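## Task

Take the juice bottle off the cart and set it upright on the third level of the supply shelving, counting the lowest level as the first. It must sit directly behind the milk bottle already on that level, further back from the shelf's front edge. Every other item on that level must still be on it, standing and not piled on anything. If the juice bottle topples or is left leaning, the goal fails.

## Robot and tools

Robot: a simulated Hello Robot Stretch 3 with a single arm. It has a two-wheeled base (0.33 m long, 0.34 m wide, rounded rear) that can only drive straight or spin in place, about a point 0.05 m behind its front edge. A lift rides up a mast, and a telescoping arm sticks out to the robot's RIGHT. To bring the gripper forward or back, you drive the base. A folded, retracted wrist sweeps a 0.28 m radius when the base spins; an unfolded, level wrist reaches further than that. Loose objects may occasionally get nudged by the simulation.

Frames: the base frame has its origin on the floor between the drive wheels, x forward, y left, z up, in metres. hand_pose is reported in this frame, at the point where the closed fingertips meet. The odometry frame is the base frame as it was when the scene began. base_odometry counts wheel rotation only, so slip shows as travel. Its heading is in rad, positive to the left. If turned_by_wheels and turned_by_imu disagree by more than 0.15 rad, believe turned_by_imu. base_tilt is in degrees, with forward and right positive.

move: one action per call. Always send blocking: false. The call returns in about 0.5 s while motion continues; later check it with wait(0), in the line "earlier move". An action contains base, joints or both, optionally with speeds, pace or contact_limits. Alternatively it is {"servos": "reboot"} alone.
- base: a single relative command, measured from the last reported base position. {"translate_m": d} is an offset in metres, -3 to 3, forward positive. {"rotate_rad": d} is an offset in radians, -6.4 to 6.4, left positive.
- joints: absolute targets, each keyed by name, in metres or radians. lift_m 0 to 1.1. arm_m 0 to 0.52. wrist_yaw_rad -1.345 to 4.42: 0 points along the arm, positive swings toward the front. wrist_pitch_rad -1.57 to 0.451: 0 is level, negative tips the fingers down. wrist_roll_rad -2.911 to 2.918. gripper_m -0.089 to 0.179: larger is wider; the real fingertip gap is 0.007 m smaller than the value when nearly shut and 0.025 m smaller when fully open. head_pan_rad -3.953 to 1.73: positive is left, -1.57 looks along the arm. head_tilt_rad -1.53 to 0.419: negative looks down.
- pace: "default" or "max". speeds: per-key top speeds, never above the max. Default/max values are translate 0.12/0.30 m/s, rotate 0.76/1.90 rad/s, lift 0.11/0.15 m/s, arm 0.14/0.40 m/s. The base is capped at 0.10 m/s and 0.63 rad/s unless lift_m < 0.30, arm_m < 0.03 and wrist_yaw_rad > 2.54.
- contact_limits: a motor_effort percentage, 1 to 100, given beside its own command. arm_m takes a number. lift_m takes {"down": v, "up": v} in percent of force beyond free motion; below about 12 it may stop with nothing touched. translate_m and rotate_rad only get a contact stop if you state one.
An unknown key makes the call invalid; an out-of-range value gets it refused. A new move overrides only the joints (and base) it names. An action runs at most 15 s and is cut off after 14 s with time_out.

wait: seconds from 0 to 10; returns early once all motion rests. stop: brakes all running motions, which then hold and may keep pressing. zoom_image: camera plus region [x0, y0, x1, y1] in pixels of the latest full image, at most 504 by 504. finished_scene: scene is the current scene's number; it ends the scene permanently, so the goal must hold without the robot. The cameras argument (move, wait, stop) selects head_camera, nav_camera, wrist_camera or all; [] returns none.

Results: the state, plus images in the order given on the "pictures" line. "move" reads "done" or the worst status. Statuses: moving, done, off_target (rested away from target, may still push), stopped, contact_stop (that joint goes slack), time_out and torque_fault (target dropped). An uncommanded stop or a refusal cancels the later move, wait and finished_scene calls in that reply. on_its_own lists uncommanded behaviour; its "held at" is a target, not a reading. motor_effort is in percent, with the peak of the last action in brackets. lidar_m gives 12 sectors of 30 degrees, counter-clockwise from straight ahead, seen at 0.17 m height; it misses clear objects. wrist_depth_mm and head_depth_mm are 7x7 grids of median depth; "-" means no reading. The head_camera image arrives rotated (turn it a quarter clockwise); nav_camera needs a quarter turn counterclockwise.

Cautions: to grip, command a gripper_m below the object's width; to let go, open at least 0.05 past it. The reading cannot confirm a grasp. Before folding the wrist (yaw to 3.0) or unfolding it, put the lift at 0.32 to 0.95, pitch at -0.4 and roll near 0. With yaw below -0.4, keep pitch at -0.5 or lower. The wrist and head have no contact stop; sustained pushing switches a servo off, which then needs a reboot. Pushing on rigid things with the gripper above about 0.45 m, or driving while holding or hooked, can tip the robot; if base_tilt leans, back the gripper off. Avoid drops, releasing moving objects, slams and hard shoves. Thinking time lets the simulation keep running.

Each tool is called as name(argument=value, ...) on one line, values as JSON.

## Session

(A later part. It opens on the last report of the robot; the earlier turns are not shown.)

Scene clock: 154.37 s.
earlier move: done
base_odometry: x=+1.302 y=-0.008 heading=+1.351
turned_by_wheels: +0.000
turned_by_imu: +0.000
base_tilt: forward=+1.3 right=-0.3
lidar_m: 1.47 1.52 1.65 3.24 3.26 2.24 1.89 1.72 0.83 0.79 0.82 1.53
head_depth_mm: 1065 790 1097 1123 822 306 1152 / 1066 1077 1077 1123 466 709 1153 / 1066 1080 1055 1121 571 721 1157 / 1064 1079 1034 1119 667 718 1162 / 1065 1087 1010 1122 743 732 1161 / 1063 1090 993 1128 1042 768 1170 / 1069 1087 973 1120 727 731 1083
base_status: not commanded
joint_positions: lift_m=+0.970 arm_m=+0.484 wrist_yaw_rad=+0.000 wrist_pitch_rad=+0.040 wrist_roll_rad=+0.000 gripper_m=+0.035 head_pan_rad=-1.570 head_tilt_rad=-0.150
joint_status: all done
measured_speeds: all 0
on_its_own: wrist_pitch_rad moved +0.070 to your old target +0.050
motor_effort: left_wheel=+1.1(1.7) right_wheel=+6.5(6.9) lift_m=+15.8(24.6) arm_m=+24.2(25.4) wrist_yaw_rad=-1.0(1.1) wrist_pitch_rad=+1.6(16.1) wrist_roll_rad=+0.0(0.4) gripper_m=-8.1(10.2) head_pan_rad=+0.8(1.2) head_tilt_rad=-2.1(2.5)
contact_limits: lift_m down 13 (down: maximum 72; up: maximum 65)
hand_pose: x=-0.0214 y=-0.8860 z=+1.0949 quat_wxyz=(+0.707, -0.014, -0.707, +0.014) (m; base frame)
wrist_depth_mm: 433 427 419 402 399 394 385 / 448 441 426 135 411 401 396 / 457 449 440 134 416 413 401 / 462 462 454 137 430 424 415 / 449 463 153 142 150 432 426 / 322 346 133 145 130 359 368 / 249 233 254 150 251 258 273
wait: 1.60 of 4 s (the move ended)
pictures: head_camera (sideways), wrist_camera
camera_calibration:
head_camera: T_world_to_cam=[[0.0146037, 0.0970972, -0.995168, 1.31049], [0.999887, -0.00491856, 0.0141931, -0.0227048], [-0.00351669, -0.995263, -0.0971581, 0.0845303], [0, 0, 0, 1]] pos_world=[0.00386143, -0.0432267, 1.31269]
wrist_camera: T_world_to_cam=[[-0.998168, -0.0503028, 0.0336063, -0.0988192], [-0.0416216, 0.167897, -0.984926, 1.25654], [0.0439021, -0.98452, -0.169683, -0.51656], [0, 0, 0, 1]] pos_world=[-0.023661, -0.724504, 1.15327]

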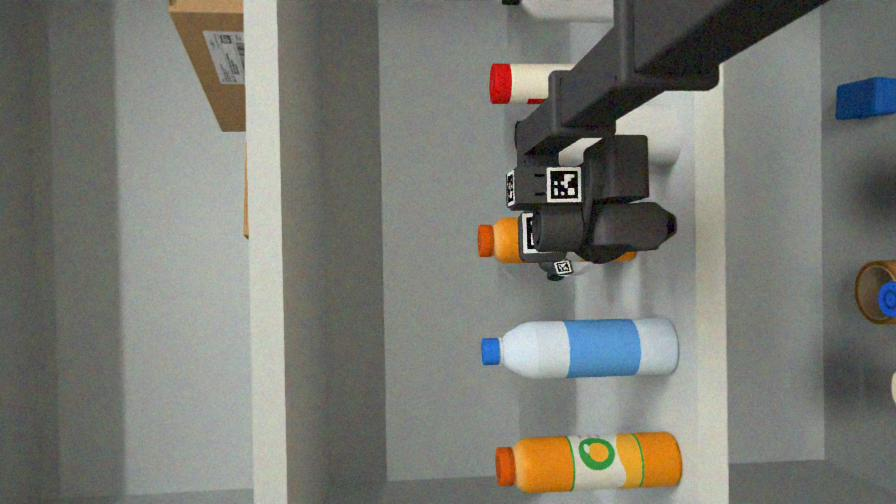

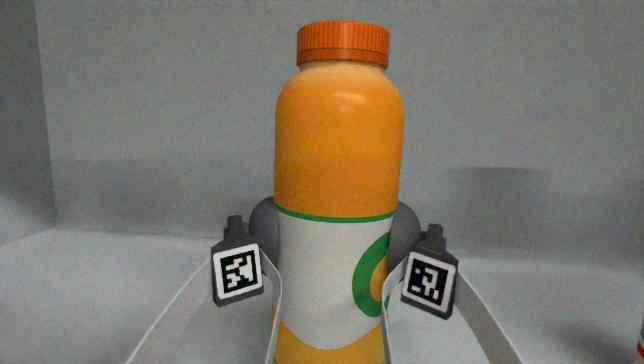

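move(blocking=false, joints={"lift_m": 0.977, "wrist_pitch_rad": -0.005}, speeds={"lift_m": 0.03}, cameras=[])

wait(seconds=1.5, cameras=[])

Scene clock: 155.17 s.
move: moving
base_odometry: x=+1.302 y=-0.008 heading=+1.351
turned_by_wheels: +0.000
turned_by_imu: +0.000
base_tilt: forward=+1.3 right=-0.1
lidar_m: 1.47 1.52 1.65 3.23 3.25 2.24 1.90 1.72 0.83 0.79 0.82 1.53
head_depth_mm: 1063 794 1098 1120 800 312 1149 / 1061 1072 1077 1125 470 718 1155 / 1064 1082 1048 1125 570 724 1160 / 1071 1084 1036 1124 666 718 1161 / 1069 1086 1010 1121 744 735 1160 / 1067 1087 992 1124 1044 769 1172 / 1070 1085 976 1125 728 733 1089
base_status: not commanded
joint_positions: lift_m=+0.977 arm_m=+0.484 wrist_yaw_rad=+0.000 wrist_pitch_rad=+0.010 wrist_roll_rad=+0.000 gripper_m=+0.035 head_pan_rad=-1.570 head_tilt_rad=-0.150
joint_status: lift_m moving; wrist_pitch_rad moving
measured_speeds: all 0
motor_effort: left_wheel=+1.2(1.5) right_wheel=+6.7(7.0) lift_m=+32.0(36.2) arm_m=+23.4(24.5) wrist_yaw_rad=-0.6(1.0) wrist_pitch_rad=-2.5(4.1) wrist_roll_rad=+0.2(0.5) gripper_m=-9.4(9.4) head_pan_rad=-0.4(1.0) head_tilt_rad=-1.4(2.4)
hand_pose: x=-0.0214 y=-0.8855 z=+1.0943 quat_wxyz=(+0.707, -0.003, -0.707, +0.003) (m; base frame)
wrist_depth_mm: 430 420 411 139 395 392 380 / 441 439 425 134 406 401 391 / 453 452 443 133 411 412 401 / 463 465 456 137 426 423 417 / 435 444 153 141 151 435 428 / 314 337 133 146 130 346 357 / 246 231 251 151 250 254 270
pictures: none
No camera images: "cameras" was empty.

Scene clock: 155.33 s.
earlier move: done
base_odometry: x=+1.302 y=-0.008 heading=+1.351
turned_by_wheels: +0.000
turned_by_imu: +0.000
base_tilt: forward=+1.5 right=-0.2
lidar_m: 1.47 1.52 1.65 3.24 3.26 2.23 1.90 1.71 0.83 0.79 0.82 1.53
head_depth_mm: 1067 793 1100 1121 798 312 1159 / 1065 1075 1077 1123 470 718 1150 / 1068 1081 1053 1121 569 722 1161 / 1061 1082 1034 1123 667 716 1163 / 1067 1086 1014 1123 744 733 1170 / 1067 1087 992 1128 1045 770 1172 / 1071 1083 971 1118 729 731 1087
base_status: not commanded
joint_positions: lift_m=+0.977 arm_m=+0.484 wrist_yaw_rad=+0.000 wrist_pitch_rad=+0.010 wrist_roll_rad=+0.000 gripper_m=+0.035 head_pan_rad=-1.570 head_tilt_rad=-0.150
joint_status: all done
measured_speeds: all 0
motor_effort: left_wheel=+1.3(1.5) right_wheel=+6.3(7.0) lift_m=+32.5(36.2) arm_m=+24.2(24.5) wrist_yaw_rad=-0.2(1.0) wrist_pitch_rad=-2.1(4.1) wrist_roll_rad=-0.3(0.5) gripper_m=-9.6(9.6) head_pan_rad=+0.9(1.0) head_tilt_rad=-1.6(2.4)
hand_pose: x=-0.0214 y=-0.8855 z=+1.0943 quat_wxyz=(+0.707, -0.003, -0.707, +0.003) (m; base frame)
wrist_depth_mm: 427 424 412 139 396 390 384 / 439 436 428 134 406 399 392 / 455 452 444 132 413 412 408 / 463 466 458 137 430 425 415 / 431 442 152 141 150 433 427 / 313 335 134 146 130 346 355 / 246 230 251 151 250 255 270
wait: 0.17 of 1.5 s (the move ended)
pictures: none
No camera images: "cameras" was empty.

move(blocking=false, joints={"lift_m": 0.981, "wrist_pitch_rad": -0.02}, speeds={"lift_m": 0.03}, cameras=[])

wait(seconds=1, cameras=[])

move(blocking=false, joints={"gripper_m": 0.12}, cameras=[])

wait(seconds=3, cameras=["wrist_camera"])

Scene clock: 156.23 s.
move: moving
base_odometry: x=+1.302 y=-0.008 heading=+1.351
turned_by_wheels: +0.000
turned_by_imu: +0.000
base_tilt: forward=+1.3 right=-0.2
lidar_m: 1.47 1.52 1.65 3.24 3.27 2.23 1.90 1.71 0.83 0.79 0.82 1.53
head_depth_mm: 1057 794 1100 1118 793 692 1153 / 1059 1077 1081 1116 465 719 1157 / 1063 1079 1058 1123 568 724 1157 / 1066 1085 1031 1125 665 762 1171 / 1064 1084 1014 1124 744 734 1169 / 1072 1085 994 1128 1042 769 1169 / 1069 1087 972 1120 728 734 1088
base_status: not commanded
joint_positions: lift_m=+0.981 arm_m=+0.484 wrist_yaw_rad=+0.000 wrist_pitch_rad=-0.005 wrist_roll_rad=+0.000 gripper_m=+0.035 head_pan_rad=-1.570 head_tilt_rad=-0.150
joint_status: lift_m moving; wrist_pitch_rad moving
measured_speeds: all 0
motor_effort: left_wheel=+1.4(1.6) right_wheel=+6.4(6.8) lift_m=+33.4(37.3) arm_m=+22.4(23.9) wrist_yaw_rad=-0.4(1.1) wrist_pitch_rad=-2.4(2.9) wrist_roll_rad=+0.3(0.5) gripper_m=-9.5(9.5) head_pan_rad=-0.4(1.8) head_tilt_rad=-2.0(2.1)
hand_pose: x=-0.0214 y=-0.8851 z=+1.0944 quat_wxyz=(+0.707, +0.002, -0.707, -0.002) (m; base frame)
wrist_depth_mm: 430 420 415 149 393 384 381 / 441 437 428 133 404 400 392 / 452 448 439 132 413 410 402 / 466 467 455 136 429 425 418 / 426 433 153 142 149 436 426 / 310 330 133 146 130 342 349 / 245 230 250 153 248 254 267
pictures: none
No camera images: "cameras" was empty.

Scene clock: 156.30 s.
earlier move: done
base_odometry: x=+1.302 y=-0.008 heading=+1.351
turned_by_wheels: +0.000
turned_by_imu: +0.000
base_tilt: forward=+1.4 right=-0.1
lidar_m: 1.47 1.52 1.65 3.23 3.24 2.24 1.90 1.72 0.83 0.79 0.82 1.53
head_depth_mm: 1062 793 1103 1119 795 690 1153 / 1062 1077 1077 1121 465 720 1155 / 1064 1079 1052 1121 568 723 1156 / 1070 1084 1029 1123 664 762 1164 / 1069 1077 1014 1122 745 733 1165 / 1064 1094 989 1127 1043 770 1167 / 1068 1091 972 1120 728 733 1085
base_status: not commanded
joint_positions: lift_m=+0.981 arm_m=+0.484 wrist_yaw_rad=+0.000 wrist_pitch_rad=-0.005 wrist_roll_rad=+0.000 gripper_m=+0.035 head_pan_rad=-1.570 head_tilt_rad=-0.150
joint_status: all done
measured_speeds: all 0
motor_effort: left_wheel=+1.1(1.6) right_wheel=+6.8(6.8) lift_m=+32.2(37.3) arm_m=+23.2(23.9) wrist_yaw_rad=-0.7(1.1) wrist_pitch_rad=-2.2(2.9) wrist_roll_rad=+0.0(0.5) gripper_m=-9.2(9.5) head_pan_rad=-0.6(1.8) head_tilt_rad=-1.8(2.1)
hand_pose: x=-0.0214 y=-0.8851 z=+1.0944 quat_wxyz=(+0.707, +0.002, -0.707, -0.002) (m; base frame)
wrist_depth_mm: 430 425 412 149 393 386 381 / 436 439 426 133 403 401 393 / 453 452 441 132 413 409 405 / 466 466 456 136 430 425 418 / 427 438 153 141 149 439 429 / 311 332 134 146 129 342 349 / 245 229 249 152 249 253 268
wait: 0.07 of 1 s (the move ended)
pictures: none
No camera images: "cameras" was empty.

Scene clock: 156.80 s.
move: moving
base_odometry: x=+1.302 y=-0.008 heading=+1.351
turned_by_wheels: +0.000
turned_by_imu: +0.000
base_tilt: forward=+1.4 right=-0.3
lidar_m: 1.47 1.52 1.65 3.24 3.25 2.24 1.90 1.71 0.83 0.79 0.82 1.53
head_depth_mm: 1060 794 1104 1124 794 690 1153 / 1064 1074 1082 1117 465 717 1160 / 1062 1078 1054 1122 567 723 1161 / 1062 1083 1036 1117 665 760 1157 / 1069 1084 1012 1121 745 734 1164 / 1065 1086 992 1128 1045 770 1172 / 1067 1089 972 1118 727 731 1084
base_status: not commanded
joint_positions: lift_m=+0.981 arm_m=+0.484 wrist_yaw_rad=+0.000 wrist_pitch_rad=-0.032 wrist_roll_rad=+0.000 gripper_m=+0.072 head_pan_rad=-1.570 head_tilt_rad=-0.150
joint_status: gripper_m moving
measured_speeds: translate_m=+0.000 rotate_rad=+0.000 lift_m=+0.000 arm_m=+0.000 wrist_yaw_rad=+0.000 wrist_pitch_rad=-0.072 wrist_roll_rad=+0.000 head_pan_rad=+0.000 head_tilt_rad=+0.000
motor_effort: left_wheel=+1.1(1.6) right_wheel=+6.1(7.0) lift_m=+32.1(32.2) arm_m=+22.4(23.9) wrist_yaw_rad=-0.3(0.9) wrist_pitch_rad=+3.6(3.6) wrist_roll_rad=+0.0(0.4) gripper_m=+76.5(78.7) head_pan_rad=-0.2(1.5) head_tilt_rad=-1.9(2.2)
hand_pose: x=-0.0214 y=-0.8843 z=+1.0874 quat_wxyz=(+0.707, +0.012, -0.707, -0.012) (m; base frame)
wrist_depth_mm: 423 420 413 131 391 385 377 / 438 435 425 129 402 395 390 / 456 450 442 132 414 413 403 / 463 466 460 137 434 425 416 / 395 403 152 142 149 430 426 / 292 295 134 148 132 316 326 / 242 113 238 155 237 240 252
pictures: none
No camera images: "cameras" was empty.

Scene clock: 157.67 s.
earlier move: done
base_odometry: x=+1.302 y=-0.008 heading=+1.351
turned_by_wheels: +0.000
turned_by_imu: +0.000
base_tilt: forward=+1.3 right=-0.2
lidar_m: 1.47 1.52 1.65 3.24 3.27 2.24 1.90 1.71 0.83 0.79 0.82 1.53
head_depth_mm: 1062 793 1096 1122 793 692 1156 / 1063 1078 1080 1121 465 719 1155 / 1061 1079 1056 1127 568 723 1160 / 1067 1082 1033 1119 664 761 1166 / 1064 1089 1011 1127 744 734 1167 / 1067 1091 996 1126 1043 768 1174 / 1071 1085 972 1120 727 732 1083
base_status: not commanded
joint_positions: lift_m=+0.981 arm_m=+0.484 wrist_yaw_rad=+0.000 wrist_pitch_rad=-0.036 wrist_roll_rad=+0.000 gripper_m=+0.120 head_pan_rad=-1.570 head_tilt_rad=-0.150
joint_status: all done
measured_speeds: all 0
motor_effort: left_wheel=+1.0(1.6) right_wheel=+6.8(7.0) lift_m=+31.3(32.2) arm_m=+22.5(23.9) wrist_yaw_rad=-0.5(1.2) wrist_pitch_rad=+3.0(4.1) wrist_roll_rad=-0.1(0.4) gripper_m=-0.4(80.0) head_pan_rad=+0.3(1.5) head_tilt_rad=-1.8(2.3)
hand_pose: x=-0.0214 y=-0.8842 z=+1.0864 quat_wxyz=(+0.707, +0.013, -0.707, -0.013) (m; base frame)
wrist_depth_mm: 424 417 408 131 388 383 376 / 435 433 426 128 403 397 386 / 454 450 443 132 413 413 404 / 468 466 461 137 432 427 419 / 387 392 354 143 369 408 430 / 304 124 284 148 279 125 320 / - 224 236 155 233 235 241
wait: 0.87 of 3 s (the move ended)
pictures: wrist_camera
camera_calibration:
wrist_camera: T_world_to_cam=[[-0.998173, -0.0526158, 0.0297056, -0.0962727], [-0.0416193, 0.242312, -0.969305, 1.29675], [0.0438028, -0.968771, -0.244059, -0.421568], [0, 0, 0, 1]] pos_world=[-0.023661, -0.727687, 1.15692]

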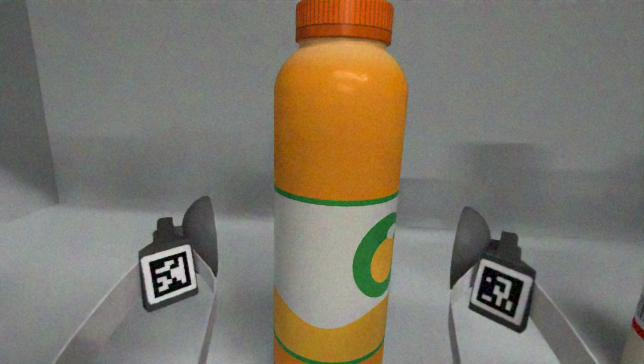

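move(blocking=false, joints={"arm_m": 0.425}, speeds={"arm_m": 0.08}, cameras=[])

wait(seconds=2, cameras=["wrist_camera"])

move(blocking=false, joints={"arm_m": 0.15, "gripper_m": 0.09}, cameras=[])

wait(seconds=4, cameras=["wrist_camera","head_camera"])

Scene clock: 158.67 s.
move: moving
base_odometry: x=+1.302 y=-0.008 heading=+1.351
turned_by_wheels: +0.000
turned_by_imu: +0.000
base_tilt: forward=+1.3 right=-0.1
lidar_m: 1.47 1.53 1.65 3.23 3.24 2.24 1.90 1.71 0.84 0.80 0.82 1.53
head_depth_mm: 1058 793 1101 1121 798 691 1144 / 1063 1077 1077 1117 459 719 1156 / 1063 1082 1052 1122 554 723 1159 / 1067 1086 1031 1122 654 716 1165 / 1067 1086 1009 1124 744 735 1162 / 1069 1083 988 1128 1045 769 1169 / 1069 1088 975 1122 729 732 1086
base_status: not commanded
joint_positions: lift_m=+0.981 arm_m=+0.466 wrist_yaw_rad=+0.000 wrist_pitch_rad=-0.036 wrist_roll_rad=+0.000 gripper_m=+0.120 head_pan_rad=-1.570 head_tilt_rad=-0.150
joint_status: arm_m moving
measured_speeds: translate_m=+0.000 rotate_rad=+0.000 lift_m=+0.000 arm_m=-0.068 wrist_yaw_rad=+0.000 wrist_pitch_rad=+0.000 wrist_roll_rad=+0.000 head_pan_rad=+0.000 head_tilt_rad=+0.000
motor_effort: left_wheel=+1.3(1.6) right_wheel=+6.2(6.7) lift_m=+30.7(31.0) arm_m=-24.6(25.2) wrist_yaw_rad=-0.5(1.0) wrist_pitch_rad=+3.3(3.7) wrist_roll_rad=-0.4(0.4) gripper_m=+0.2(1.1) head_pan_rad=+0.8(1.5) head_tilt_rad=-1.7(2.1)
hand_pose: x=-0.0214 y=-0.8665 z=+1.0863 quat_wxyz=(+0.707, +0.013, -0.707, -0.013) (m; base frame)
wrist_depth_mm: 436 430 423 146 406 399 390 / 456 447 441 143 416 409 401 / 466 464 454 146 429 426 416 / 481 485 475 153 449 439 431 / 389 393 378 158 372 408 438 / 305 124 283 165 291 125 318 / - 225 236 172 233 235 214
pictures: none
No camera images: "cameras" was empty.

Scene clock: 159.77 s.
earlier move: done
base_odometry: x=+1.302 y=-0.008 heading=+1.351
turned_by_wheels: +0.000
turned_by_imu: +0.000
base_tilt: forward=+1.4 right=-0.2
lidar_m: 1.47 1.52 1.65 3.24 3.26 2.23 1.90 1.72 0.83 0.79 0.82 1.53
head_depth_mm: 1060 793 1098 1122 793 297 1151 / 1061 1075 1081 1119 427 710 1157 / 1067 1081 1054 1117 514 713 1161 / 1063 1082 1034 1122 640 716 1163 / 1069 1083 1011 1124 741 735 1167 / 1070 1085 989 1126 1043 768 1171 / 1070 1083 970 1114 727 730 1082
base_status: not commanded
joint_positions: lift_m=+0.981 arm_m=+0.425 wrist_yaw_rad=+0.000 wrist_pitch_rad=-0.036 wrist_roll_rad=+0.000 gripper_m=+0.120 head_pan_rad=-1.570 head_tilt_rad=-0.150
joint_status: all done
measured_speeds: all 0
motor_effort: left_wheel=+1.2(1.6) right_wheel=+7.0(7.0) lift_m=+29.6(31.0) arm_m=-25.1(25.6) wrist_yaw_rad=-0.5(1.1) wrist_pitch_rad=+3.6(4.0) wrist_roll_rad=-0.2(0.4) gripper_m=-0.4(1.5) head_pan_rad=+0.6(1.5) head_tilt_rad=-2.1(2.4)
hand_pose: x=-0.0214 y=-0.8252 z=+1.0863 quat_wxyz=(+0.707, +0.013, -0.707, -0.013) (m; base frame)
wrist_depth_mm: 473 477 465 449 441 438 427 / 132 493 479 188 458 450 439 / 124 510 496 191 472 470 452 / 124 527 522 199 497 479 470 / 126 365 380 207 420 409 92 / 128 124 284 217 292 126 92 / - 222 237 223 243 236 100
wait: 1.10 of 2 s (the move ended)
pictures: wrist_camera
camera_calibration:
wrist_camera: T_world_to_cam=[[-0.998173, -0.0526291, 0.0296883, -0.0931542], [-0.0416238, 0.242711, -0.969205, 1.28251], [0.0438027, -0.96867, -0.244459, -0.363905], [0, 0, 0, 1]] pos_world=[-0.0236609, -0.668688, 1.15682]

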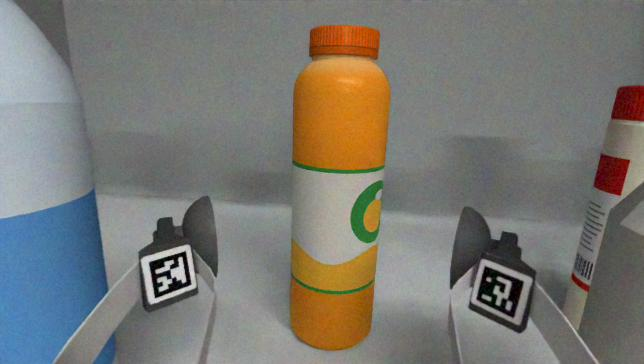

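Scene clock: 160.27 s.
move: moving
base_odometry: x=+1.302 y=-0.008 heading=+1.351
turned_by_wheels: +0.000
turned_by_imu: +0.000
base_tilt: forward=+1.4 right=-0.1
lidar_m: 1.47 1.52 1.65 3.24 3.25 2.23 1.90 1.71 0.83 0.79 0.82 1.53
head_depth_mm: 1059 793 1103 1124 792 293 1154 / 1064 1072 1082 1122 422 710 1156 / 1061 1082 1055 1121 496 696 1159 / 1064 1087 1036 1120 628 717 1166 / 1069 1086 1012 1121 745 735 1158 / 1064 1087 995 1129 1040 767 1169 / 1071 1088 975 1116 726 732 1084
base_status: not commanded
joint_positions: lift_m=+0.981 arm_m=+0.407 wrist_yaw_rad=+0.000 wrist_pitch_rad=-0.036 wrist_roll_rad=+0.000 gripper_m=+0.090 head_pan_rad=-1.570 head_tilt_rad=-0.150
joint_status: arm_m moving; gripper_m moving
measured_speeds: translate_m=+0.000 rotate_rad=+0.000 lift_m=+0.000 arm_m=-0.068 wrist_yaw_rad=+0.000 wrist_pitch_rad=+0.000 wrist_roll_rad=+0.000 head_pan_rad=+0.000 head_tilt_rad=+0.000
motor_effort: left_wheel=+1.2(1.7) right_wheel=+6.4(6.8) lift_m=+29.4(29.8) arm_m=-24.1(25.7) wrist_yaw_rad=-0.2(0.9) wrist_pitch_rad=+3.7(3.9) wrist_roll_rad=+0.0(0.3) gripper_m=-15.5(81.1) head_pan_rad=+1.2(1.6) head_tilt_rad=-1.8(2.3)
hand_pose: x=-0.0214 y=-0.8075 z=+1.0863 quat_wxyz=(+0.707, +0.013, -0.707, -0.013) (m; base frame)
wrist_depth_mm: 487 489 475 460 456 449 440 / 125 511 498 202 473 462 452 / 125 523 517 205 492 479 466 / 127 535 527 214 509 500 108 / 130 369 154 222 230 434 107 / 132 141 270 234 279 125 106 / 132 216 237 236 243 114 107
pictures: none
No camera images: "cameras" was empty.

Scene clock: 163.00 s.
earlier move: done
base_odometry: x=+1.302 y=-0.008 heading=+1.351
turned_by_wheels: +0.000
turned_by_imu: -0.001
base_tilt: forward=+1.3 right=-0.1
lidar_m: 1.47 1.52 1.65 3.25 3.23 2.23 1.90 1.71 0.84 0.79 0.82 1.53
head_depth_mm: 1061 791 1101 1123 872 - - / 1059 1077 1079 1119 733 - - / 1065 1077 1058 1127 1019 337 - / 1068 1085 1029 1120 844 366 973 / 1066 1087 1012 1127 742 722 1163 / 1066 1085 991 1132 1045 769 1169 / 1068 1087 970 1122 729 732 1084
base_status: not commanded
joint_positions: lift_m=+0.981 arm_m=+0.150 wrist_yaw_rad=+0.000 wrist_pitch_rad=-0.037 wrist_roll_rad=+0.000 gripper_m=+0.090 head_pan_rad=-1.570 head_tilt_rad=-0.150
joint_status: all done
measured_speeds: all 0
motor_effort: left_wheel=+1.2(1.8) right_wheel=+6.1(7.0) lift_m=+27.6(29.8) arm_m=-23.1(26.5) wrist_yaw_rad=+0.0(1.2) wrist_pitch_rad=+3.7(4.3) wrist_roll_rad=-0.3(0.5) gripper_m=-0.5(81.1) head_pan_rad=+1.0(2.0) head_tilt_rad=-1.5(2.3)
hand_pose: x=-0.0214 y=-0.5501 z=+1.0862 quat_wxyz=(+0.707, +0.013, -0.707, -0.013) (m; base frame)
wrist_depth_mm: 479 584 702 699 689 673 676 / 460 364 728 720 711 691 672 / 393 374 371 478 736 712 398 / 411 395 391 532 362 496 401 / 388 393 358 417 360 413 414 / 479 125 134 350 148 333 332 / 468 92 833 849 851 113 -
wait: 2.73 of 4 s (the move ended)
pictures: head_camera (sideways), wrist_camera
camera_calibration:
head_camera: T_world_to_cam=[[0.0146037, 0.0970972, -0.995168, 1.31049], [0.999887, -0.00491856, 0.0141931, -0.0227048], [-0.00351669, -0.995263, -0.0971581, 0.0845303], [0, 0, 0, 1]] pos_world=[0.00386143, -0.0432267, 1.31269]
wrist_camera: T_world_to_cam=[[-0.998173, -0.0526491, 0.0296537, -0.0786492], [-0.0416228, 0.243323, -0.969052, 1.21583], [0.0438043, -0.968515, -0.24507, -0.0967535], [0, 0, 0, 1]] pos_world=[-0.0236609, -0.393688, 1.15682]

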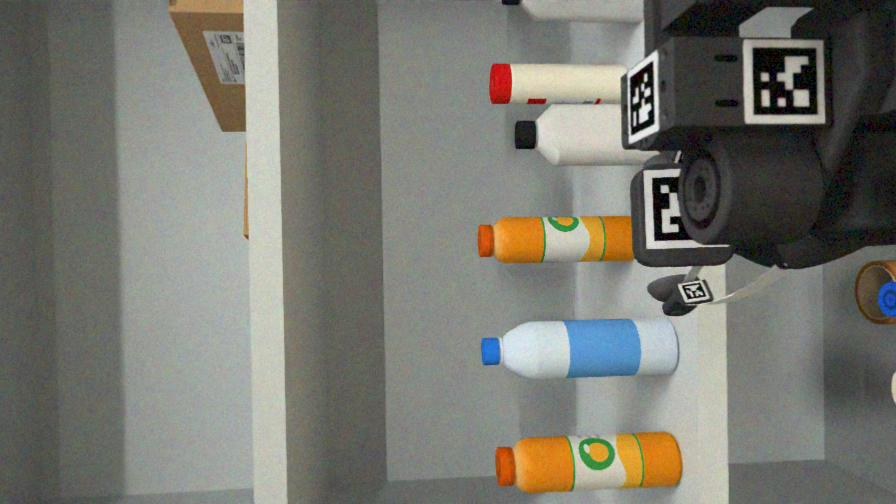

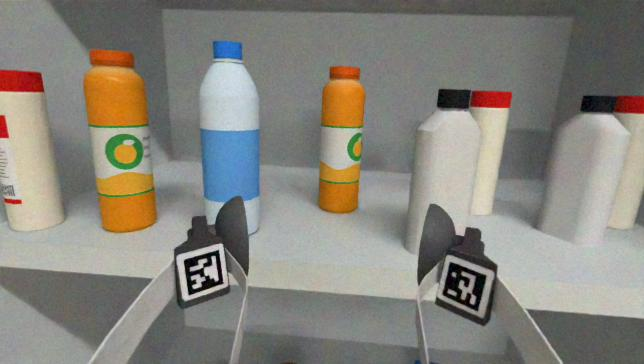

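move(blocking=false, base={"translate_m": 0.08}, joints={"lift_m": 0.507, "arm_m": 0.08, "gripper_m": 0.115, "head_tilt_rad": -0.55, "wrist_pitch_rad": 0.0}, cameras=[])

wait(seconds=8, cameras=[])

move(blocking=false, joints={"arm_m": 0.28}, cameras=[])

wait(seconds=5, cameras=["wrist_camera","head_camera"])

Scene clock: 163.93 s.
move: moving
base_odometry: x=+1.306 y=+0.007 heading=+1.351
turned_by_wheels: +0.000
turned_by_imu: +0.000
base_tilt: forward=+1.7 right=+0.3
lidar_m: 1.45 1.51 1.64 3.26 3.30 2.25 1.91 1.71 0.84 0.80 0.81 1.52
head_depth_mm: 968 1035 862 - - 1286 1222 / 963 1026 736 - - 1284 1228 / 964 1055 909 336 - 960 1217 / 967 1031 847 344 914 989 1239 / 969 1027 754 1280 1133 1020 1238 / 973 1052 922 1280 1180 1024 1237 / 969 1024 742 1072 1068 1003 1193
base_status: translate_m moving
joint_positions: lift_m=+0.956 arm_m=+0.132 wrist_yaw_rad=+0.000 wrist_pitch_rad=-0.024 wrist_roll_rad=+0.000 gripper_m=+0.115 head_pan_rad=-1.570 head_tilt_rad=-0.559
joint_status: lift_m moving; arm_m moving; wrist_pitch_rad moving; gripper_m moving; head_tilt_rad moving
measured_speeds: translate_m=+0.058 rotate_rad=+0.000 lift_m=-0.097 arm_m=-0.068 wrist_yaw_rad=+0.000 wrist_pitch_rad=+0.000 wrist_roll_rad=+0.000 head_pan_rad=+0.000 head_tilt_rad=-0.096
motor_effort: left_wheel=+6.1(7.5) right_wheel=+7.4(9.3) lift_m=+13.1(28.5) arm_m=-24.5(25.4) wrist_yaw_rad=-0.5(1.1) wrist_pitch_rad=+4.8(6.4) wrist_roll_rad=-0.2(0.3) gripper_m=+0.5(77.5) head_pan_rad=+1.2(1.5) head_tilt_rad=-6.7(6.7)
hand_pose: x=-0.0214 y=-0.5329 z=+1.0641 quat_wxyz=(+0.707, +0.009, -0.707, -0.009) (m; base frame)
wrist_depth_mm: 462 569 734 714 712 686 692 / 389 380 383 745 730 701 684 / 391 390 390 773 754 490 404 / 411 416 399 499 499 517 418 / 382 378 364 375 374 370 405 / 466 124 - 852 847 128 338 / - - 836 843 844 818 -
pictures: none
No camera images: "cameras" was empty.

Scene clock: 168.57 s.
earlier move: done
base_odometry: x=+1.320 y=+0.070 heading=+1.350
turned_by_wheels: +0.000
turned_by_imu: -0.001
base_tilt: forward=+1.4 right=-0.2
lidar_m: 1.39 1.44 1.60 3.24 3.38 2.31 1.98 1.71 0.85 0.81 0.78 1.44
head_depth_mm: 969 1023 797 1275 1174 1017 1232 / 966 1054 857 1273 1172 1021 1226 / 967 1030 852 1275 1180 1027 1203 / 973 1041 866 1271 1133 999 1238 / 975 1040 873 1277 1145 1029 1239 / 974 1031 739 1167 1161 1034 1219 / 951 958 824 834 937 994 1262
base_status: done
joint_positions: lift_m=+0.507 arm_m=+0.080 wrist_yaw_rad=+0.000 wrist_pitch_rad=-0.024 wrist_roll_rad=+0.000 gripper_m=+0.115 head_pan_rad=-1.570 head_tilt_rad=-0.550
joint_status: all done
measured_speeds: all 0
motor_effort: left_wheel=-0.9(8.1) right_wheel=+7.9(9.3) lift_m=+17.4(28.5) arm_m=-23.6(26.6) wrist_yaw_rad=-0.7(1.2) wrist_pitch_rad=+4.7(6.4) wrist_roll_rad=+0.0(0.5) gripper_m=-1.8(77.5) head_pan_rad=+1.5(2.2) head_tilt_rad=+4.1(6.7)
hand_pose: x=-0.0214 y=-0.4806 z=+0.6154 quat_wxyz=(+0.707, +0.009, -0.707, -0.009) (m; base frame)
wrist_depth_mm: 387 496 790 763 749 745 725 / 400 501 812 796 784 754 749 / 411 506 847 424 818 783 773 / 429 491 557 442 525 650 635 / 445 431 418 417 409 398 423 / - 124 - - - 125 - / 912 536 732 811 717 125 -
wait: 4.63 of 8 s (the move ended)
pictures: none
No camera images: "cameras" was empty.

Scene clock: 169.07 s.
move: moving
base_odometry: x=+1.320 y=+0.070 heading=+1.350
turned_by_wheels: +0.000
turned_by_imu: +0.000
base_tilt: forward=+1.3 right=-0.1
lidar_m: 1.39 1.44 1.59 3.25 3.36 2.31 1.98 1.72 0.85 0.81 0.78 1.45
head_depth_mm: 970 1030 798 1271 1175 1021 1234 / 966 1054 859 1264 1176 1024 1221 / 971 1027 853 1274 1181 1023 1207 / 967 1038 865 1277 1139 991 1243 / 972 1040 872 1270 1146 1031 1217 / 973 1033 739 1168 1157 1033 1211 / 947 962 821 833 934 995 1260
base_status: not commanded
joint_positions: lift_m=+0.507 arm_m=+0.098 wrist_yaw_rad=+0.000 wrist_pitch_rad=-0.024 wrist_roll_rad=+0.000 gripper_m=+0.115 head_pan_rad=-1.570 head_tilt_rad=-0.550
joint_status: arm_m moving
measured_speeds: translate_m=+0.000 rotate_rad=+0.000 lift_m=+0.000 arm_m=+0.068 wrist_yaw_rad=+0.000 wrist_pitch_rad=+0.000 wrist_roll_rad=+0.000 head_pan_rad=+0.000 head_tilt_rad=+0.000
motor_effort: left_wheel=-1.0(1.1) right_wheel=+7.6(8.3) lift_m=+17.7(17.7) arm_m=+26.0(26.1) wrist_yaw_rad=-0.5(1.1) wrist_pitch_rad=+4.3(5.6) wrist_roll_rad=+0.0(0.3) gripper_m=-0.2(0.8) head_pan_rad=+1.2(1.8) head_tilt_rad=+4.0(4.8)
hand_pose: x=-0.0214 y=-0.4983 z=+0.6154 quat_wxyz=(+0.707, +0.009, -0.707, -0.009) (m; base frame)
wrist_depth_mm: 376 500 790 761 743 727 713 / 389 499 803 774 760 754 743 / 398 505 810 408 790 775 755 / 417 478 551 426 575 626 632 / 424 417 402 401 399 387 425 / - 124 - - - 125 379 / - 534 - 798 719 125 -
pictures: none
No camera images: "cameras" was empty.

Scene clock: 171.27 s.
earlier move: done
base_odometry: x=+1.320 y=+0.070 heading=+1.350
turned_by_wheels: +0.000
turned_by_imu: -0.001
base_tilt: forward=+1.4 right=-0.3
lidar_m: 1.39 1.44 1.60 3.25 3.37 2.30 1.98 1.71 0.85 0.81 0.78 1.44
head_depth_mm: 973 1026 799 1269 1172 1024 1236 / 971 1052 857 1271 1176 1023 609 / 967 1026 853 1273 1174 1017 596 / 972 1038 867 1274 1138 961 1178 / 969 1044 872 1274 1145 1028 1236 / 967 1026 738 1163 1166 1029 1216 / 949 957 821 835 937 994 1257
base_status: not commanded
joint_positions: lift_m=+0.507 arm_m=+0.280 wrist_yaw_rad=+0.000 wrist_pitch_rad=-0.024 wrist_roll_rad=+0.000 gripper_m=+0.115 head_pan_rad=-1.570 head_tilt_rad=-0.550
joint_status: all done
measured_speeds: all 0
motor_effort: left_wheel=-0.7(1.2) right_wheel=+7.6(8.5) lift_m=+17.9(18.1) arm_m=+24.3(26.1) wrist_yaw_rad=-0.5(1.1) wrist_pitch_rad=+5.5(5.6) wrist_roll_rad=-0.2(0.5) gripper_m=-0.4(1.8) head_pan_rad=+1.1(2.8) head_tilt_rad=+4.3(4.8)
hand_pose: x=-0.0214 y=-0.6806 z=+0.6155 quat_wxyz=(+0.707, +0.009, -0.707, -0.009) (m; base frame)
wrist_depth_mm: 383 520 596 586 578 566 557 / 383 526 625 224 596 586 570 / 391 505 639 219 619 603 589 / 347 508 496 228 628 617 602 / 307 322 355 238 347 304 422 / 283 124 265 247 272 128 302 / - 230 224 222 225 210 234
wait: 2.20 of 5 s (the move ended)
pictures: head_camera (sideways), wrist_camera
camera_calibration:
head_camera: T_world_to_cam=[[0.0143386, 0.476698, -0.87895, 1.15868], [0.999891, -0.0100142, 0.0108804, -0.018385], [-0.00361531, -0.87901, -0.47679, 0.578673], [0, 0, 0, 1]] pos_world=[0.00386114, -0.0438647, 1.29453]
wrist_camera: T_world_to_cam=[[-0.998173, -0.0522603, 0.0303317, -0.0717063], [-0.0416231, 0.230791, -0.972113, 0.784699], [0.0438026, -0.971599, -0.232544, -0.348215], [0, 0, 0, 1]] pos_world=[-0.0236609, -0.523174, 0.684015]

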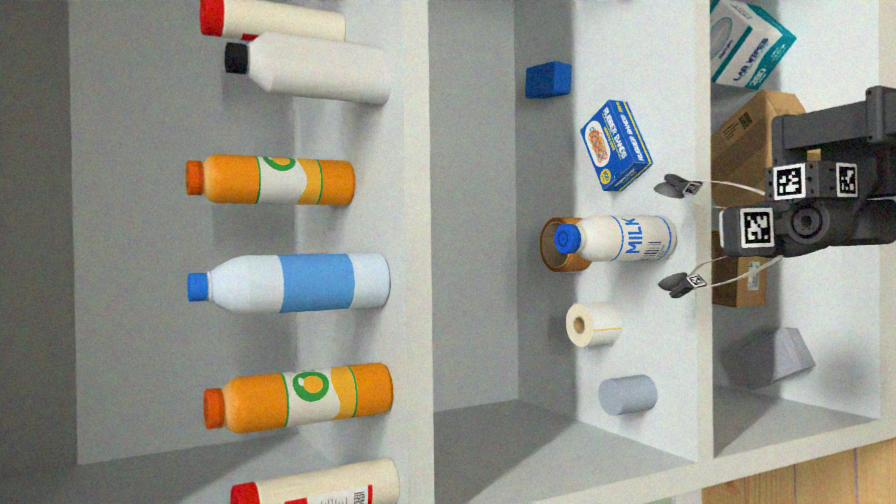

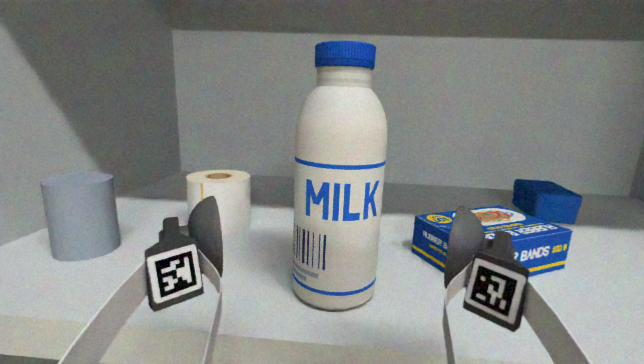

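move(blocking=false, joints={"arm_m": 0.372}, speeds={"arm_m": 0.07}, cameras=[])

wait(seconds=4, cameras=[])

move(blocking=false, joints={"gripper_m": 0.035}, cameras=[])

wait(seconds=3, cameras=["wrist_camera"])

move(blocking=false, joints={"lift_m": 0.57}, speeds={"lift_m": 0.05}, cameras=[])

wait(seconds=3, cameras=[])

move(blocking=false, joints={"arm_m": 0.12}, cameras=[])

wait(seconds=4, cameras=["wrist_camera"])

move(blocking=false, base={"translate_m": -0.08}, joints={"lift_m": 1.02, "head_tilt_rad": -0.15, "wrist_pitch_rad": 0.05}, cameras=[])

wait(seconds=8, cameras=["wrist_camera","head_camera"])

Scene clock: 172.60 s.
move: moving
base_odometry: x=+1.320 y=+0.070 heading=+1.350
turned_by_wheels: +0.000
turned_by_imu: +0.000
base_tilt: forward=+1.4 right=-0.3
lidar_m: 1.39 1.44 1.59 3.24 3.35 2.31 1.98 1.71 0.85 0.81 0.78 1.45
head_depth_mm: 972 1026 798 1277 1172 1022 1230 / 968 1054 860 1274 1175 1022 610 / 971 1023 853 1275 1181 960 607 / 969 1039 864 1268 1135 957 1179 / 970 1043 871 1275 1145 1029 1244 / 972 1034 738 1171 1160 1032 1215 / 952 960 818 834 938 997 1258
base_status: not commanded
joint_positions: lift_m=+0.507 arm_m=+0.298 wrist_yaw_rad=+0.000 wrist_pitch_rad=-0.024 wrist_roll_rad=+0.000 gripper_m=+0.115 head_pan_rad=-1.570 head_tilt_rad=-0.550
joint_status: arm_m moving
measured_speeds: translate_m=+0.000 rotate_rad=+0.000 lift_m=+0.000 arm_m=+0.068 wrist_yaw_rad=+0.000 wrist_pitch_rad=+0.000 wrist_roll_rad=+0.000 head_pan_rad=+0.000 head_tilt_rad=+0.000
motor_effort: left_wheel=-1.0(1.0) right_wheel=+8.0(8.4) lift_m=+18.5(18.5) arm_m=+25.9(26.3) wrist_yaw_rad=-0.9(1.1) wrist_pitch_rad=+5.0(5.1) wrist_roll_rad=+0.1(0.3) gripper_m=-1.2(1.2) head_pan_rad=+1.8(1.8) head_tilt_rad=+3.1(4.2)
hand_pose: x=-0.0214 y=-0.6983 z=+0.6155 quat_wxyz=(+0.707, +0.009, -0.707, -0.009) (m; base frame)
wrist_depth_mm: 379 515 589 572 566 546 551 / 384 518 609 209 582 575 556 / 388 524 632 204 596 597 577 / 345 505 545 212 592 601 593 / 293 321 354 221 346 288 424 / 282 123 263 231 273 128 301 / - 215 217 222 226 209 233
pictures: none
No camera images: "cameras" was empty.

Scene clock: 174.20 s.
earlier move: done
base_odometry: x=+1.320 y=+0.070 heading=+1.350
turned_by_wheels: +0.000
turned_by_imu: +0.000
base_tilt: forward=+1.3 right=-0.2
lidar_m: 1.39 1.44 1.60 3.25 3.35 2.30 1.98 1.72 0.85 0.81 0.78 1.44
head_depth_mm: 969 1029 797 1271 1173 1022 1235 / 973 1052 856 1265 1176 987 600 / 968 1029 853 1270 1179 706 1179 / 969 1040 865 1264 1138 881 1213 / 972 1042 872 1274 1142 1030 1242 / 970 1030 739 1163 1162 1035 1212 / 950 959 820 835 937 997 1268
base_status: not commanded
joint_positions: lift_m=+0.507 arm_m=+0.372 wrist_yaw_rad=+0.000 wrist_pitch_rad=-0.024 wrist_roll_rad=+0.000 gripper_m=+0.115 head_pan_rad=-1.570 head_tilt_rad=-0.550
joint_status: all done
measured_speeds: all 0
motor_effort: left_wheel=-0.6(1.3) right_wheel=+7.9(8.7) lift_m=+18.6(18.7) arm_m=+24.0(26.9) wrist_yaw_rad=-1.2(1.2) wrist_pitch_rad=+5.0(5.5) wrist_roll_rad=-0.3(0.4) gripper_m=+0.0(1.4) head_pan_rad=+0.9(2.5) head_tilt_rad=+3.7(4.2)
hand_pose: x=-0.0214 y=-0.7726 z=+0.6155 quat_wxyz=(+0.707, +0.009, -0.707, -0.009) (m; base frame)
wrist_depth_mm: 380 509 520 130 485 484 475 / 381 528 535 134 510 503 495 / 387 531 552 130 530 519 507 / 388 500 568 131 525 535 524 / 362 344 157 137 147 283 368 / 267 123 251 142 161 128 223 / - 207 210 148 216 209 214
wait: 1.60 of 4 s (the move ended)
pictures: none
No camera images: "cameras" was empty.

Scene clock: 174.70 s.
move: moving
base_odometry: x=+1.320 y=+0.070 heading=+1.350
turned_by_wheels: +0.000
turned_by_imu: +0.000
base_tilt: forward=+1.5 right=-0.3
lidar_m: 1.39 1.44 1.59 3.26 3.35 2.31 1.98 1.71 0.85 0.81 0.78 1.44
head_depth_mm: 972 1025 798 1273 1174 1018 1230 / 969 1052 855 1271 1176 992 600 / 968 1028 851 1269 1183 708 1174 / 966 1042 865 1276 1138 944 1211 / 973 1038 874 1274 1146 1034 1240 / 974 1031 740 1163 1157 1030 1215 / 945 959 821 835 936 995 1265
base_status: not commanded
joint_positions: lift_m=+0.507 arm_m=+0.372 wrist_yaw_rad=+0.000 wrist_pitch_rad=-0.024 wrist_roll_rad=+0.000 gripper_m=+0.078 head_pan_rad=-1.570 head_tilt_rad=-0.550
joint_status: gripper_m moving
measured_speeds: all 0
motor_effort: left_wheel=-0.7(0.9) right_wheel=+7.8(8.5) lift_m=+18.5(18.8) arm_m=+24.6(25.4) wrist_yaw_rad=-0.5(1.0) wrist_pitch_rad=+5.0(5.2) wrist_roll_rad=+0.2(0.3) gripper_m=-78.5(80.4) head_pan_rad=+1.8(2.7) head_tilt_rad=+3.5(4.0)
hand_pose: x=-0.0214 y=-0.7726 z=+0.6155 quat_wxyz=(+0.707, +0.009, -0.707, -0.009) (m; base frame)
wrist_depth_mm: 377 509 517 130 489 481 482 / 381 516 531 134 507 501 492 / 384 525 555 130 519 520 503 / 388 503 535 131 526 540 521 / 361 325 154 137 148 412 367 / 257 249 154 143 136 206 224 / 221 199 217 148 215 125 213
pictures: none
No camera images: "cameras" was empty.

Scene clock: 175.53 s.
earlier move: done
base_odometry: x=+1.320 y=+0.070 heading=+1.350
turned_by_wheels: +0.000
turned_by_imu: +0.000
base_tilt: forward=+1.3 right=-0.1
lidar_m: 1.39 1.44 1.60 3.24 3.36 2.30 1.98 1.71 0.85 0.81 0.78 1.44
head_depth_mm: 969 1025 798 1269 1172 1023 1230 / 967 1051 859 1271 1172 993 601 / 969 1031 849 1274 1183 707 1173 / 970 1040 863 1271 1140 862 1208 / 968 1039 873 1274 1144 1027 1243 / 974 1028 739 1167 1157 1033 1218 / 951 960 818 835 936 996 1265
base_status: not commanded
joint_positions: lift_m=+0.507 arm_m=+0.372 wrist_yaw_rad=+0.000 wrist_pitch_rad=-0.024 wrist_roll_rad=+0.000 gripper_m=+0.036 head_pan_rad=-1.570 head_tilt_rad=-0.550
joint_status: all done
measured_speeds: all 0
motor_effort: left_wheel=-1.1(1.2) right_wheel=+8.1(8.6) lift_m=+18.8(18.9) arm_m=+22.8(25.5) wrist_yaw_rad=-0.1(1.0) wrist_pitch_rad=+5.2(5.3) wrist_roll_rad=+0.0(0.3) gripper_m=-11.8(85.1) head_pan_rad=+1.8(2.7) head_tilt_rad=+3.4(4.1)
hand_pose: x=-0.0215 y=-0.7726 z=+0.6155 quat_wxyz=(+0.707, +0.009, -0.707, -0.009) (m; base frame)
wrist_depth_mm: 378 521 518 130 493 486 476 / 380 525 536 134 508 499 489 / 385 532 558 129 522 521 507 / 391 503 535 131 527 533 522 / 365 322 152 137 148 412 366 / 257 282 135 142 131 217 224 / 214 108 217 148 217 192 215
wait: 0.83 of 3 s (the move ended)
pictures: wrist_camera
camera_calibration:
wrist_camera: T_world_to_cam=[[-0.998194, -0.0518492, 0.0303299, -0.0762602], [-0.0415264, 0.230812, -0.972112, 0.805946], [0.0434027, -0.971616, -0.232548, -0.437619], [0, 0, 0, 1]] pos_world=[-0.0236606, -0.615173, 0.684015]

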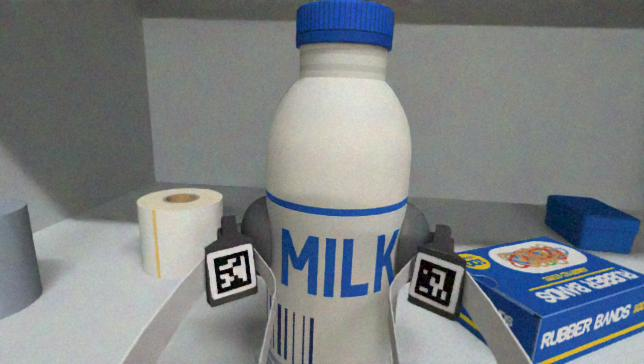

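Scene clock: 176.03 s.
move: moving
base_odometry: x=+1.320 y=+0.070 heading=+1.350
turned_by_wheels: +0.000
turned_by_imu: +0.000
base_tilt: forward=+1.3 right=-0.1
lidar_m: 1.39 1.44 1.60 3.24 3.36 2.31 1.98 1.71 0.85 0.81 0.78 1.44
head_depth_mm: 968 1030 795 1273 1170 1019 1228 / 971 1053 857 1270 1170 992 586 / 970 1028 850 1273 1177 682 1178 / 967 1036 861 1272 1096 796 1212 / 968 1046 871 1271 1144 1026 1239 / 972 1027 737 1165 1159 1031 1211 / 951 957 819 834 936 997 1265
base_status: not commanded
joint_positions: lift_m=+0.526 arm_m=+0.372 wrist_yaw_rad=+0.000 wrist_pitch_rad=-0.069 wrist_roll_rad=+0.000 gripper_m=+0.036 head_pan_rad=-1.570 head_tilt_rad=-0.550
joint_status: lift_m moving
measured_speeds: translate_m=+0.000 rotate_rad=+0.000 lift_m=+0.050 arm_m=+0.000 wrist_yaw_rad=+0.000 wrist_pitch_rad=-0.048 wrist_roll_rad=+0.000 head_pan_rad=+0.000 head_tilt_rad=+0.000
motor_effort: left_wheel=-0.9(1.3) right_wheel=+7.9(8.6) lift_m=+37.2(38.3) arm_m=+20.7(22.7) wrist_yaw_rad=-0.1(0.7) wrist_pitch_rad=+13.4(14.1) wrist_roll_rad=-0.1(0.3) gripper_m=-11.2(12.6) head_pan_rad=+1.9(2.8) head_tilt_rad=+3.6(4.1)
hand_pose: x=-0.0215 y=-0.7709 z=+0.6228 quat_wxyz=(+0.707, +0.025, -0.706, -0.025) (m; base frame)
wrist_depth_mm: 378 515 510 132 486 480 469 / 383 525 533 135 508 496 493 / 387 531 554 131 520 519 510 / 390 483 500 132 491 540 524 / 354 321 153 137 148 394 368 / 259 274 134 142 131 222 229 / 219 108 222 147 221 196 218
pictures: none
No camera images: "cameras" was empty.

Scene clock: 177.33 s.
earlier move: done
base_odometry: x=+1.320 y=+0.070 heading=+1.350
turned_by_wheels: +0.000
turned_by_imu: +0.000
base_tilt: forward=+1.4 right=-0.2
lidar_m: 1.39 1.43 1.59 3.25 3.36 2.31 1.98 1.71 0.85 0.81 0.78 1.44
head_depth_mm: 967 1025 797 1267 1175 1023 1234 / 970 1050 858 1268 1173 961 540 / 968 1028 851 1266 1181 652 1207 / 972 1038 862 1274 922 783 1234 / 969 1042 871 1276 1143 1027 1240 / 972 1029 739 1167 1159 1034 1220 / 949 960 818 835 937 993 1263
base_status: not commanded
joint_positions: lift_m=+0.570 arm_m=+0.372 wrist_yaw_rad=+0.000 wrist_pitch_rad=-0.071 wrist_roll_rad=+0.000 gripper_m=+0.036 head_pan_rad=-1.570 head_tilt_rad=-0.550
joint_status: all done
measured_speeds: all 0
on_its_own: wrist_pitch_rad is at rest, and its effort (+13.0) is outside its rest range (-8 to +12)
motor_effort: left_wheel=-1.0(1.4) right_wheel=+8.1(8.6) lift_m=+38.1(42.2) arm_m=+17.2(22.7) wrist_yaw_rad=-0.5(0.8) wrist_pitch_rad=+13.0(14.1) wrist_roll_rad=-0.3(0.3) gripper_m=-12.0(12.6) head_pan_rad=+2.4(2.8) head_tilt_rad=+3.1(4.1)
hand_pose: x=-0.0215 y=-0.7709 z=+0.6666 quat_wxyz=(+0.707, +0.025, -0.706, -0.025) (m; base frame)
wrist_depth_mm: 378 517 510 131 488 481 472 / 382 522 530 135 511 496 490 / 386 531 562 131 524 516 508 / 387 542 577 132 538 542 527 / 391 457 153 137 149 500 457 / 327 347 135 142 131 302 379 / 257 108 284 147 266 230 252
wait: 1.30 of 3 s (the move ended)
pictures: none
No camera images: "cameras" was empty.

Scene clock: 177.83 s.
move: moving
base_odometry: x=+1.320 y=+0.070 heading=+1.350
turned_by_wheels: +0.000
turned_by_imu: +0.000
base_tilt: forward=+1.3 right=-0.3
lidar_m: 1.39 1.43 1.59 3.26 3.36 2.31 1.98 1.71 0.85 0.81 0.78 1.45
head_depth_mm: 970 1026 796 1269 1175 1021 1229 / 970 1055 857 1275 1177 961 539 / 970 1028 852 1272 1177 642 1204 / 970 1040 864 1273 899 761 1241 / 972 1041 871 1276 1153 1029 1241 / 970 1031 741 1168 1156 1033 1211 / 948 958 822 837 938 990 1268
base_status: not commanded
joint_positions: lift_m=+0.570 arm_m=+0.354 wrist_yaw_rad=+0.000 wrist_pitch_rad=-0.072 wrist_roll_rad=+0.000 gripper_m=+0.036 head_pan_rad=-1.570 head_tilt_rad=-0.550
joint_status: arm_m moving
measured_speeds: translate_m=+0.000 rotate_rad=+0.000 lift_m=+0.000 arm_m=-0.068 wrist_yaw_rad=+0.000 wrist_pitch_rad=+0.000 wrist_roll_rad=+0.000 head_pan_rad=+0.000 head_tilt_rad=+0.000
motor_effort: left_wheel=-0.7(1.2) right_wheel=+7.3(8.4) lift_m=+37.3(38.0) arm_m=-23.8(26.3) wrist_yaw_rad=-0.2(0.6) wrist_pitch_rad=+13.4(14.2) wrist_roll_rad=+0.0(0.4) gripper_m=-11.6(12.9) head_pan_rad=+1.1(3.5) head_tilt_rad=+3.3(3.6)
hand_pose: x=-0.0215 y=-0.7531 z=+0.6663 quat_wxyz=(+0.707, +0.025, -0.706, -0.026) (m; base frame)
wrist_depth_mm: 377 512 530 131 500 493 482 / 382 517 550 135 522 513 503 / 389 529 569 131 539 538 521 / 388 535 588 133 552 556 546 / 393 457 152 137 148 500 451 / 269 347 135 142 131 298 378 / 262 108 283 148 270 237 264
pictures: none
No camera images: "cameras" was empty.

Scene clock: 180.43 s.
earlier move: done
base_odometry: x=+1.320 y=+0.070 heading=+1.350
turned_by_wheels: +0.000
turned_by_imu: -0.001
base_tilt: forward=+1.3 right=-0.1
lidar_m: 1.39 1.44 1.59 3.23 3.36 2.31 1.98 1.71 0.85 0.81 0.78 1.44
head_depth_mm: 968 1028 795 1268 1174 1021 1228 / 971 1052 857 1265 1178 1023 1224 / 973 1026 848 1270 1186 993 1190 / 972 1038 863 1273 1143 703 711 / 973 1050 873 1278 1142 1026 1239 / 972 1033 738 1167 1161 1033 1218 / 951 957 820 835 938 995 1261
base_status: not commanded
joint_positions: lift_m=+0.570 arm_m=+0.120 wrist_yaw_rad=+0.000 wrist_pitch_rad=-0.072 wrist_roll_rad=+0.000 gripper_m=+0.036 head_pan_rad=-1.570 head_tilt_rad=-0.550
joint_status: all done
measured_speeds: all 0
on_its_own: wrist_pitch_rad is at rest, and its effort (+13.3) is outside its rest range (-8 to +12)
motor_effort: left_wheel=-0.7(1.4) right_wheel=+8.2(8.6) lift_m=+33.0(38.0) arm_m=-24.2(26.3) wrist_yaw_rad=-0.6(0.8) wrist_pitch_rad=+13.3(14.6) wrist_roll_rad=+0.2(0.4) gripper_m=-11.8(12.9) head_pan_rad=+1.3(3.5) head_tilt_rad=+3.4(3.6)
hand_pose: x=-0.0215 y=-0.5188 z=+0.6663 quat_wxyz=(+0.707, +0.025, -0.706, -0.026) (m; base frame)
wrist_depth_mm: 372 492 749 131 703 698 685 / 388 504 773 135 732 716 705 / 394 502 800 131 755 766 739 / 393 481 633 132 503 760 711 / 408 463 153 137 148 487 504 / 435 413 132 142 131 376 380 / 932 108 - 147 162 111 -
wait: 2.60 of 4 s (the move ended)
pictures: wrist_camera
camera_calibration:
wrist_camera: T_world_to_cam=[[-0.998194, -0.0532317, 0.0278285, -0.0637021], [-0.0415252, 0.276788, -0.960033, 0.812704], [0.0434016, -0.959455, -0.278499, -0.142361], [0, 0, 0, 1]] pos_world=[-0.0236606, -0.364927, 0.742349]

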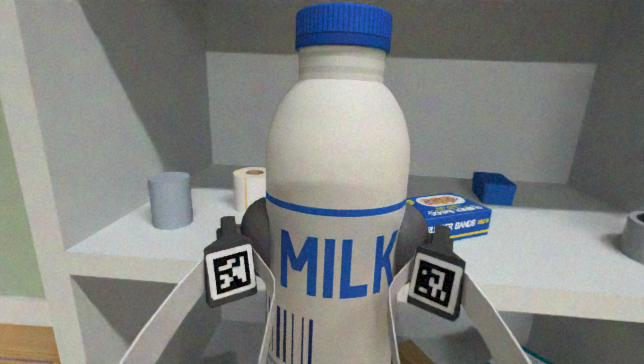

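Scene clock: 180.93 s.
move: moving
base_odometry: x=+1.316 y=+0.055 heading=+1.350
turned_by_wheels: +0.000
turned_by_imu: +0.000
base_tilt: forward=+1.5 right=-0.2
lidar_m: 1.40 1.46 1.61 3.24 3.36 2.29 1.96 1.72 0.86 0.80 0.79 1.46
head_depth_mm: 1068 1079 1054 1118 866 735 1161 / 1071 1082 1030 1122 948 724 1160 / 1069 1081 1010 1120 848 765 1167 / 1073 1091 990 1126 951 745 1168 / 1071 1088 971 1127 964 741 1169 / 1070 1092 953 1127 729 731 1181 / 1005 1000 876 979 967 731 956
base_status: translate_m moving
joint_positions: lift_m=+0.595 arm_m=+0.120 wrist_yaw_rad=+0.000 wrist_pitch_rad=-0.031 wrist_roll_rad=+0.000 gripper_m=+0.036 head_pan_rad=-1.570 head_tilt_rad=-0.142
joint_status: lift_m moving; wrist_pitch_rad moving; head_tilt_rad moving
measured_speeds: translate_m=-0.058 rotate_rad=+0.000 lift_m=+0.097 arm_m=+0.000 wrist_yaw_rad=+0.000 wrist_pitch_rad=+0.000 wrist_roll_rad=+0.000 head_pan_rad=+0.000 head_tilt_rad=+0.096
motor_effort: left_wheel=-9.2(9.3) right_wheel=-5.8(6.9) lift_m=+37.4(41.6) arm_m=-23.8(24.3) wrist_yaw_rad=-0.5(1.1) wrist_pitch_rad=+15.0(16.1) wrist_roll_rad=-0.2(0.4) gripper_m=-11.9(12.5) head_pan_rad=+2.1(3.0) head_tilt_rad=+7.3(7.5)
hand_pose: x=-0.0215 y=-0.5203 z=+0.7019 quat_wxyz=(+0.707, +0.011, -0.707, -0.011) (m; base frame)
wrist_depth_mm: 387 512 748 131 715 707 686 / 390 521 782 135 733 729 713 / 406 521 808 130 753 749 743 / 411 506 802 132 789 784 750 / 412 486 151 137 148 622 629 / 421 439 135 142 131 450 448 / 465 108 - 147 165 379 375
pictures: none
No camera images: "cameras" was empty.

Scene clock: 185.37 s.
earlier move: off_target
base_odometry: x=+1.302 y=-0.008 heading=+1.350
turned_by_wheels: +0.000
turned_by_imu: -0.001
base_tilt: forward=+1.3 right=-0.2
lidar_m: 1.47 1.52 1.65 3.24 3.24 2.23 1.90 1.72 0.83 0.79 0.82 1.53
head_depth_mm: 1062 790 1102 1122 871 - - / 1063 1077 1072 1121 856 - - / 1067 1081 1048 1124 713 - - / 1063 1082 1028 1125 469 347 1122 / 1069 1086 1004 1123 743 731 1168 / 1068 1088 992 1124 1042 768 1173 / 1070 1086 968 1119 726 732 1085
base_status: done
joint_positions: lift_m=+1.020 arm_m=+0.120 wrist_yaw_rad=+0.000 wrist_pitch_rad=-0.028 wrist_roll_rad=+0.000 gripper_m=+0.036 head_pan_rad=-1.570 head_tilt_rad=-0.150
joint_status: wrist_pitch_rad off_target (ended at -0.028, target +0.050); the others done
measured_speeds: all 0
on_its_own: wrist_pitch_rad is at rest, and its effort (+14.9) is outside its rest range (-8 to +12)
motor_effort: left_wheel=-4.7(9.3) right_wheel=-1.8(8.0) lift_m=+38.0(42.6) arm_m=-19.1(24.3) wrist_yaw_rad=-0.5(1.1) wrist_pitch_rad=+14.9(16.1) wrist_roll_rad=+0.0(0.4) gripper_m=-11.9(12.9) head_pan_rad=+2.3(3.5) head_tilt_rad=-2.4(7.5)
hand_pose: x=-0.0215 y=-0.5204 z=+1.1274 quat_wxyz=(+0.707, +0.010, -0.707, -0.010) (m; base frame)
wrist_depth_mm: 474 580 751 131 715 698 688 / 481 583 777 135 736 733 - / 409 408 397 131 378 742 - / 432 428 407 132 373 530 427 / 435 435 152 137 149 506 445 / 415 407 132 142 131 395 407 / 486 90 905 147 160 367 364
wait: 4.43 of 8 s (the move ended)
pictures: head_camera (sideways), wrist_camera
camera_calibration:
head_camera: T_world_to_cam=[[0.0146045, 0.0968002, -0.995197, 1.31051], [0.999887, -0.00491433, 0.0141953, -0.0227075], [-0.00351661, -0.995292, -0.0968611, 0.0841386], [0, 0, 0, 1]] pos_world=[0.00386143, -0.0432272, 1.31269]
wrist_camera: T_world_to_cam=[[-0.998194, -0.051969, 0.0301205, -0.078545], [-0.0415215, 0.234632, -0.971197, 1.24643], [0.0434049, -0.970694, -0.236366, -0.068861], [0, 0, 0, 1]] pos_world=[-0.0236607, -0.363377, 1.19662]

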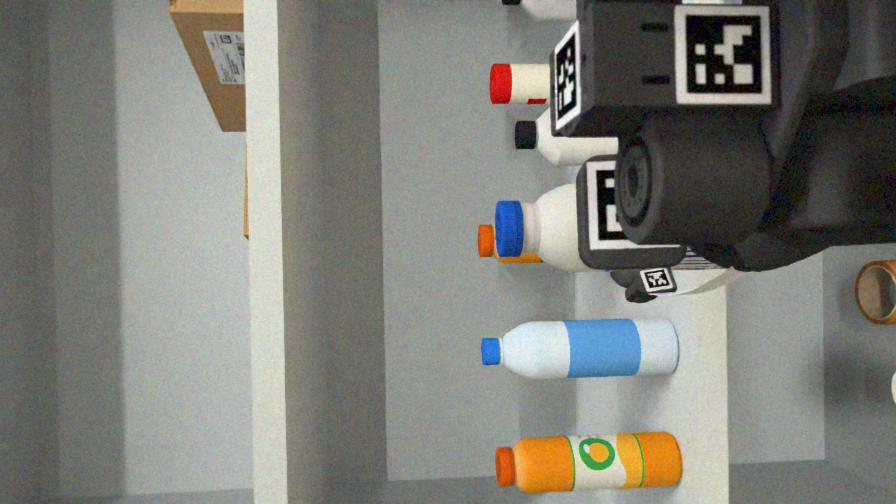

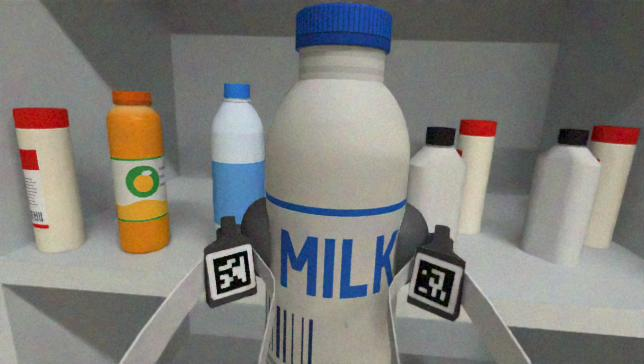

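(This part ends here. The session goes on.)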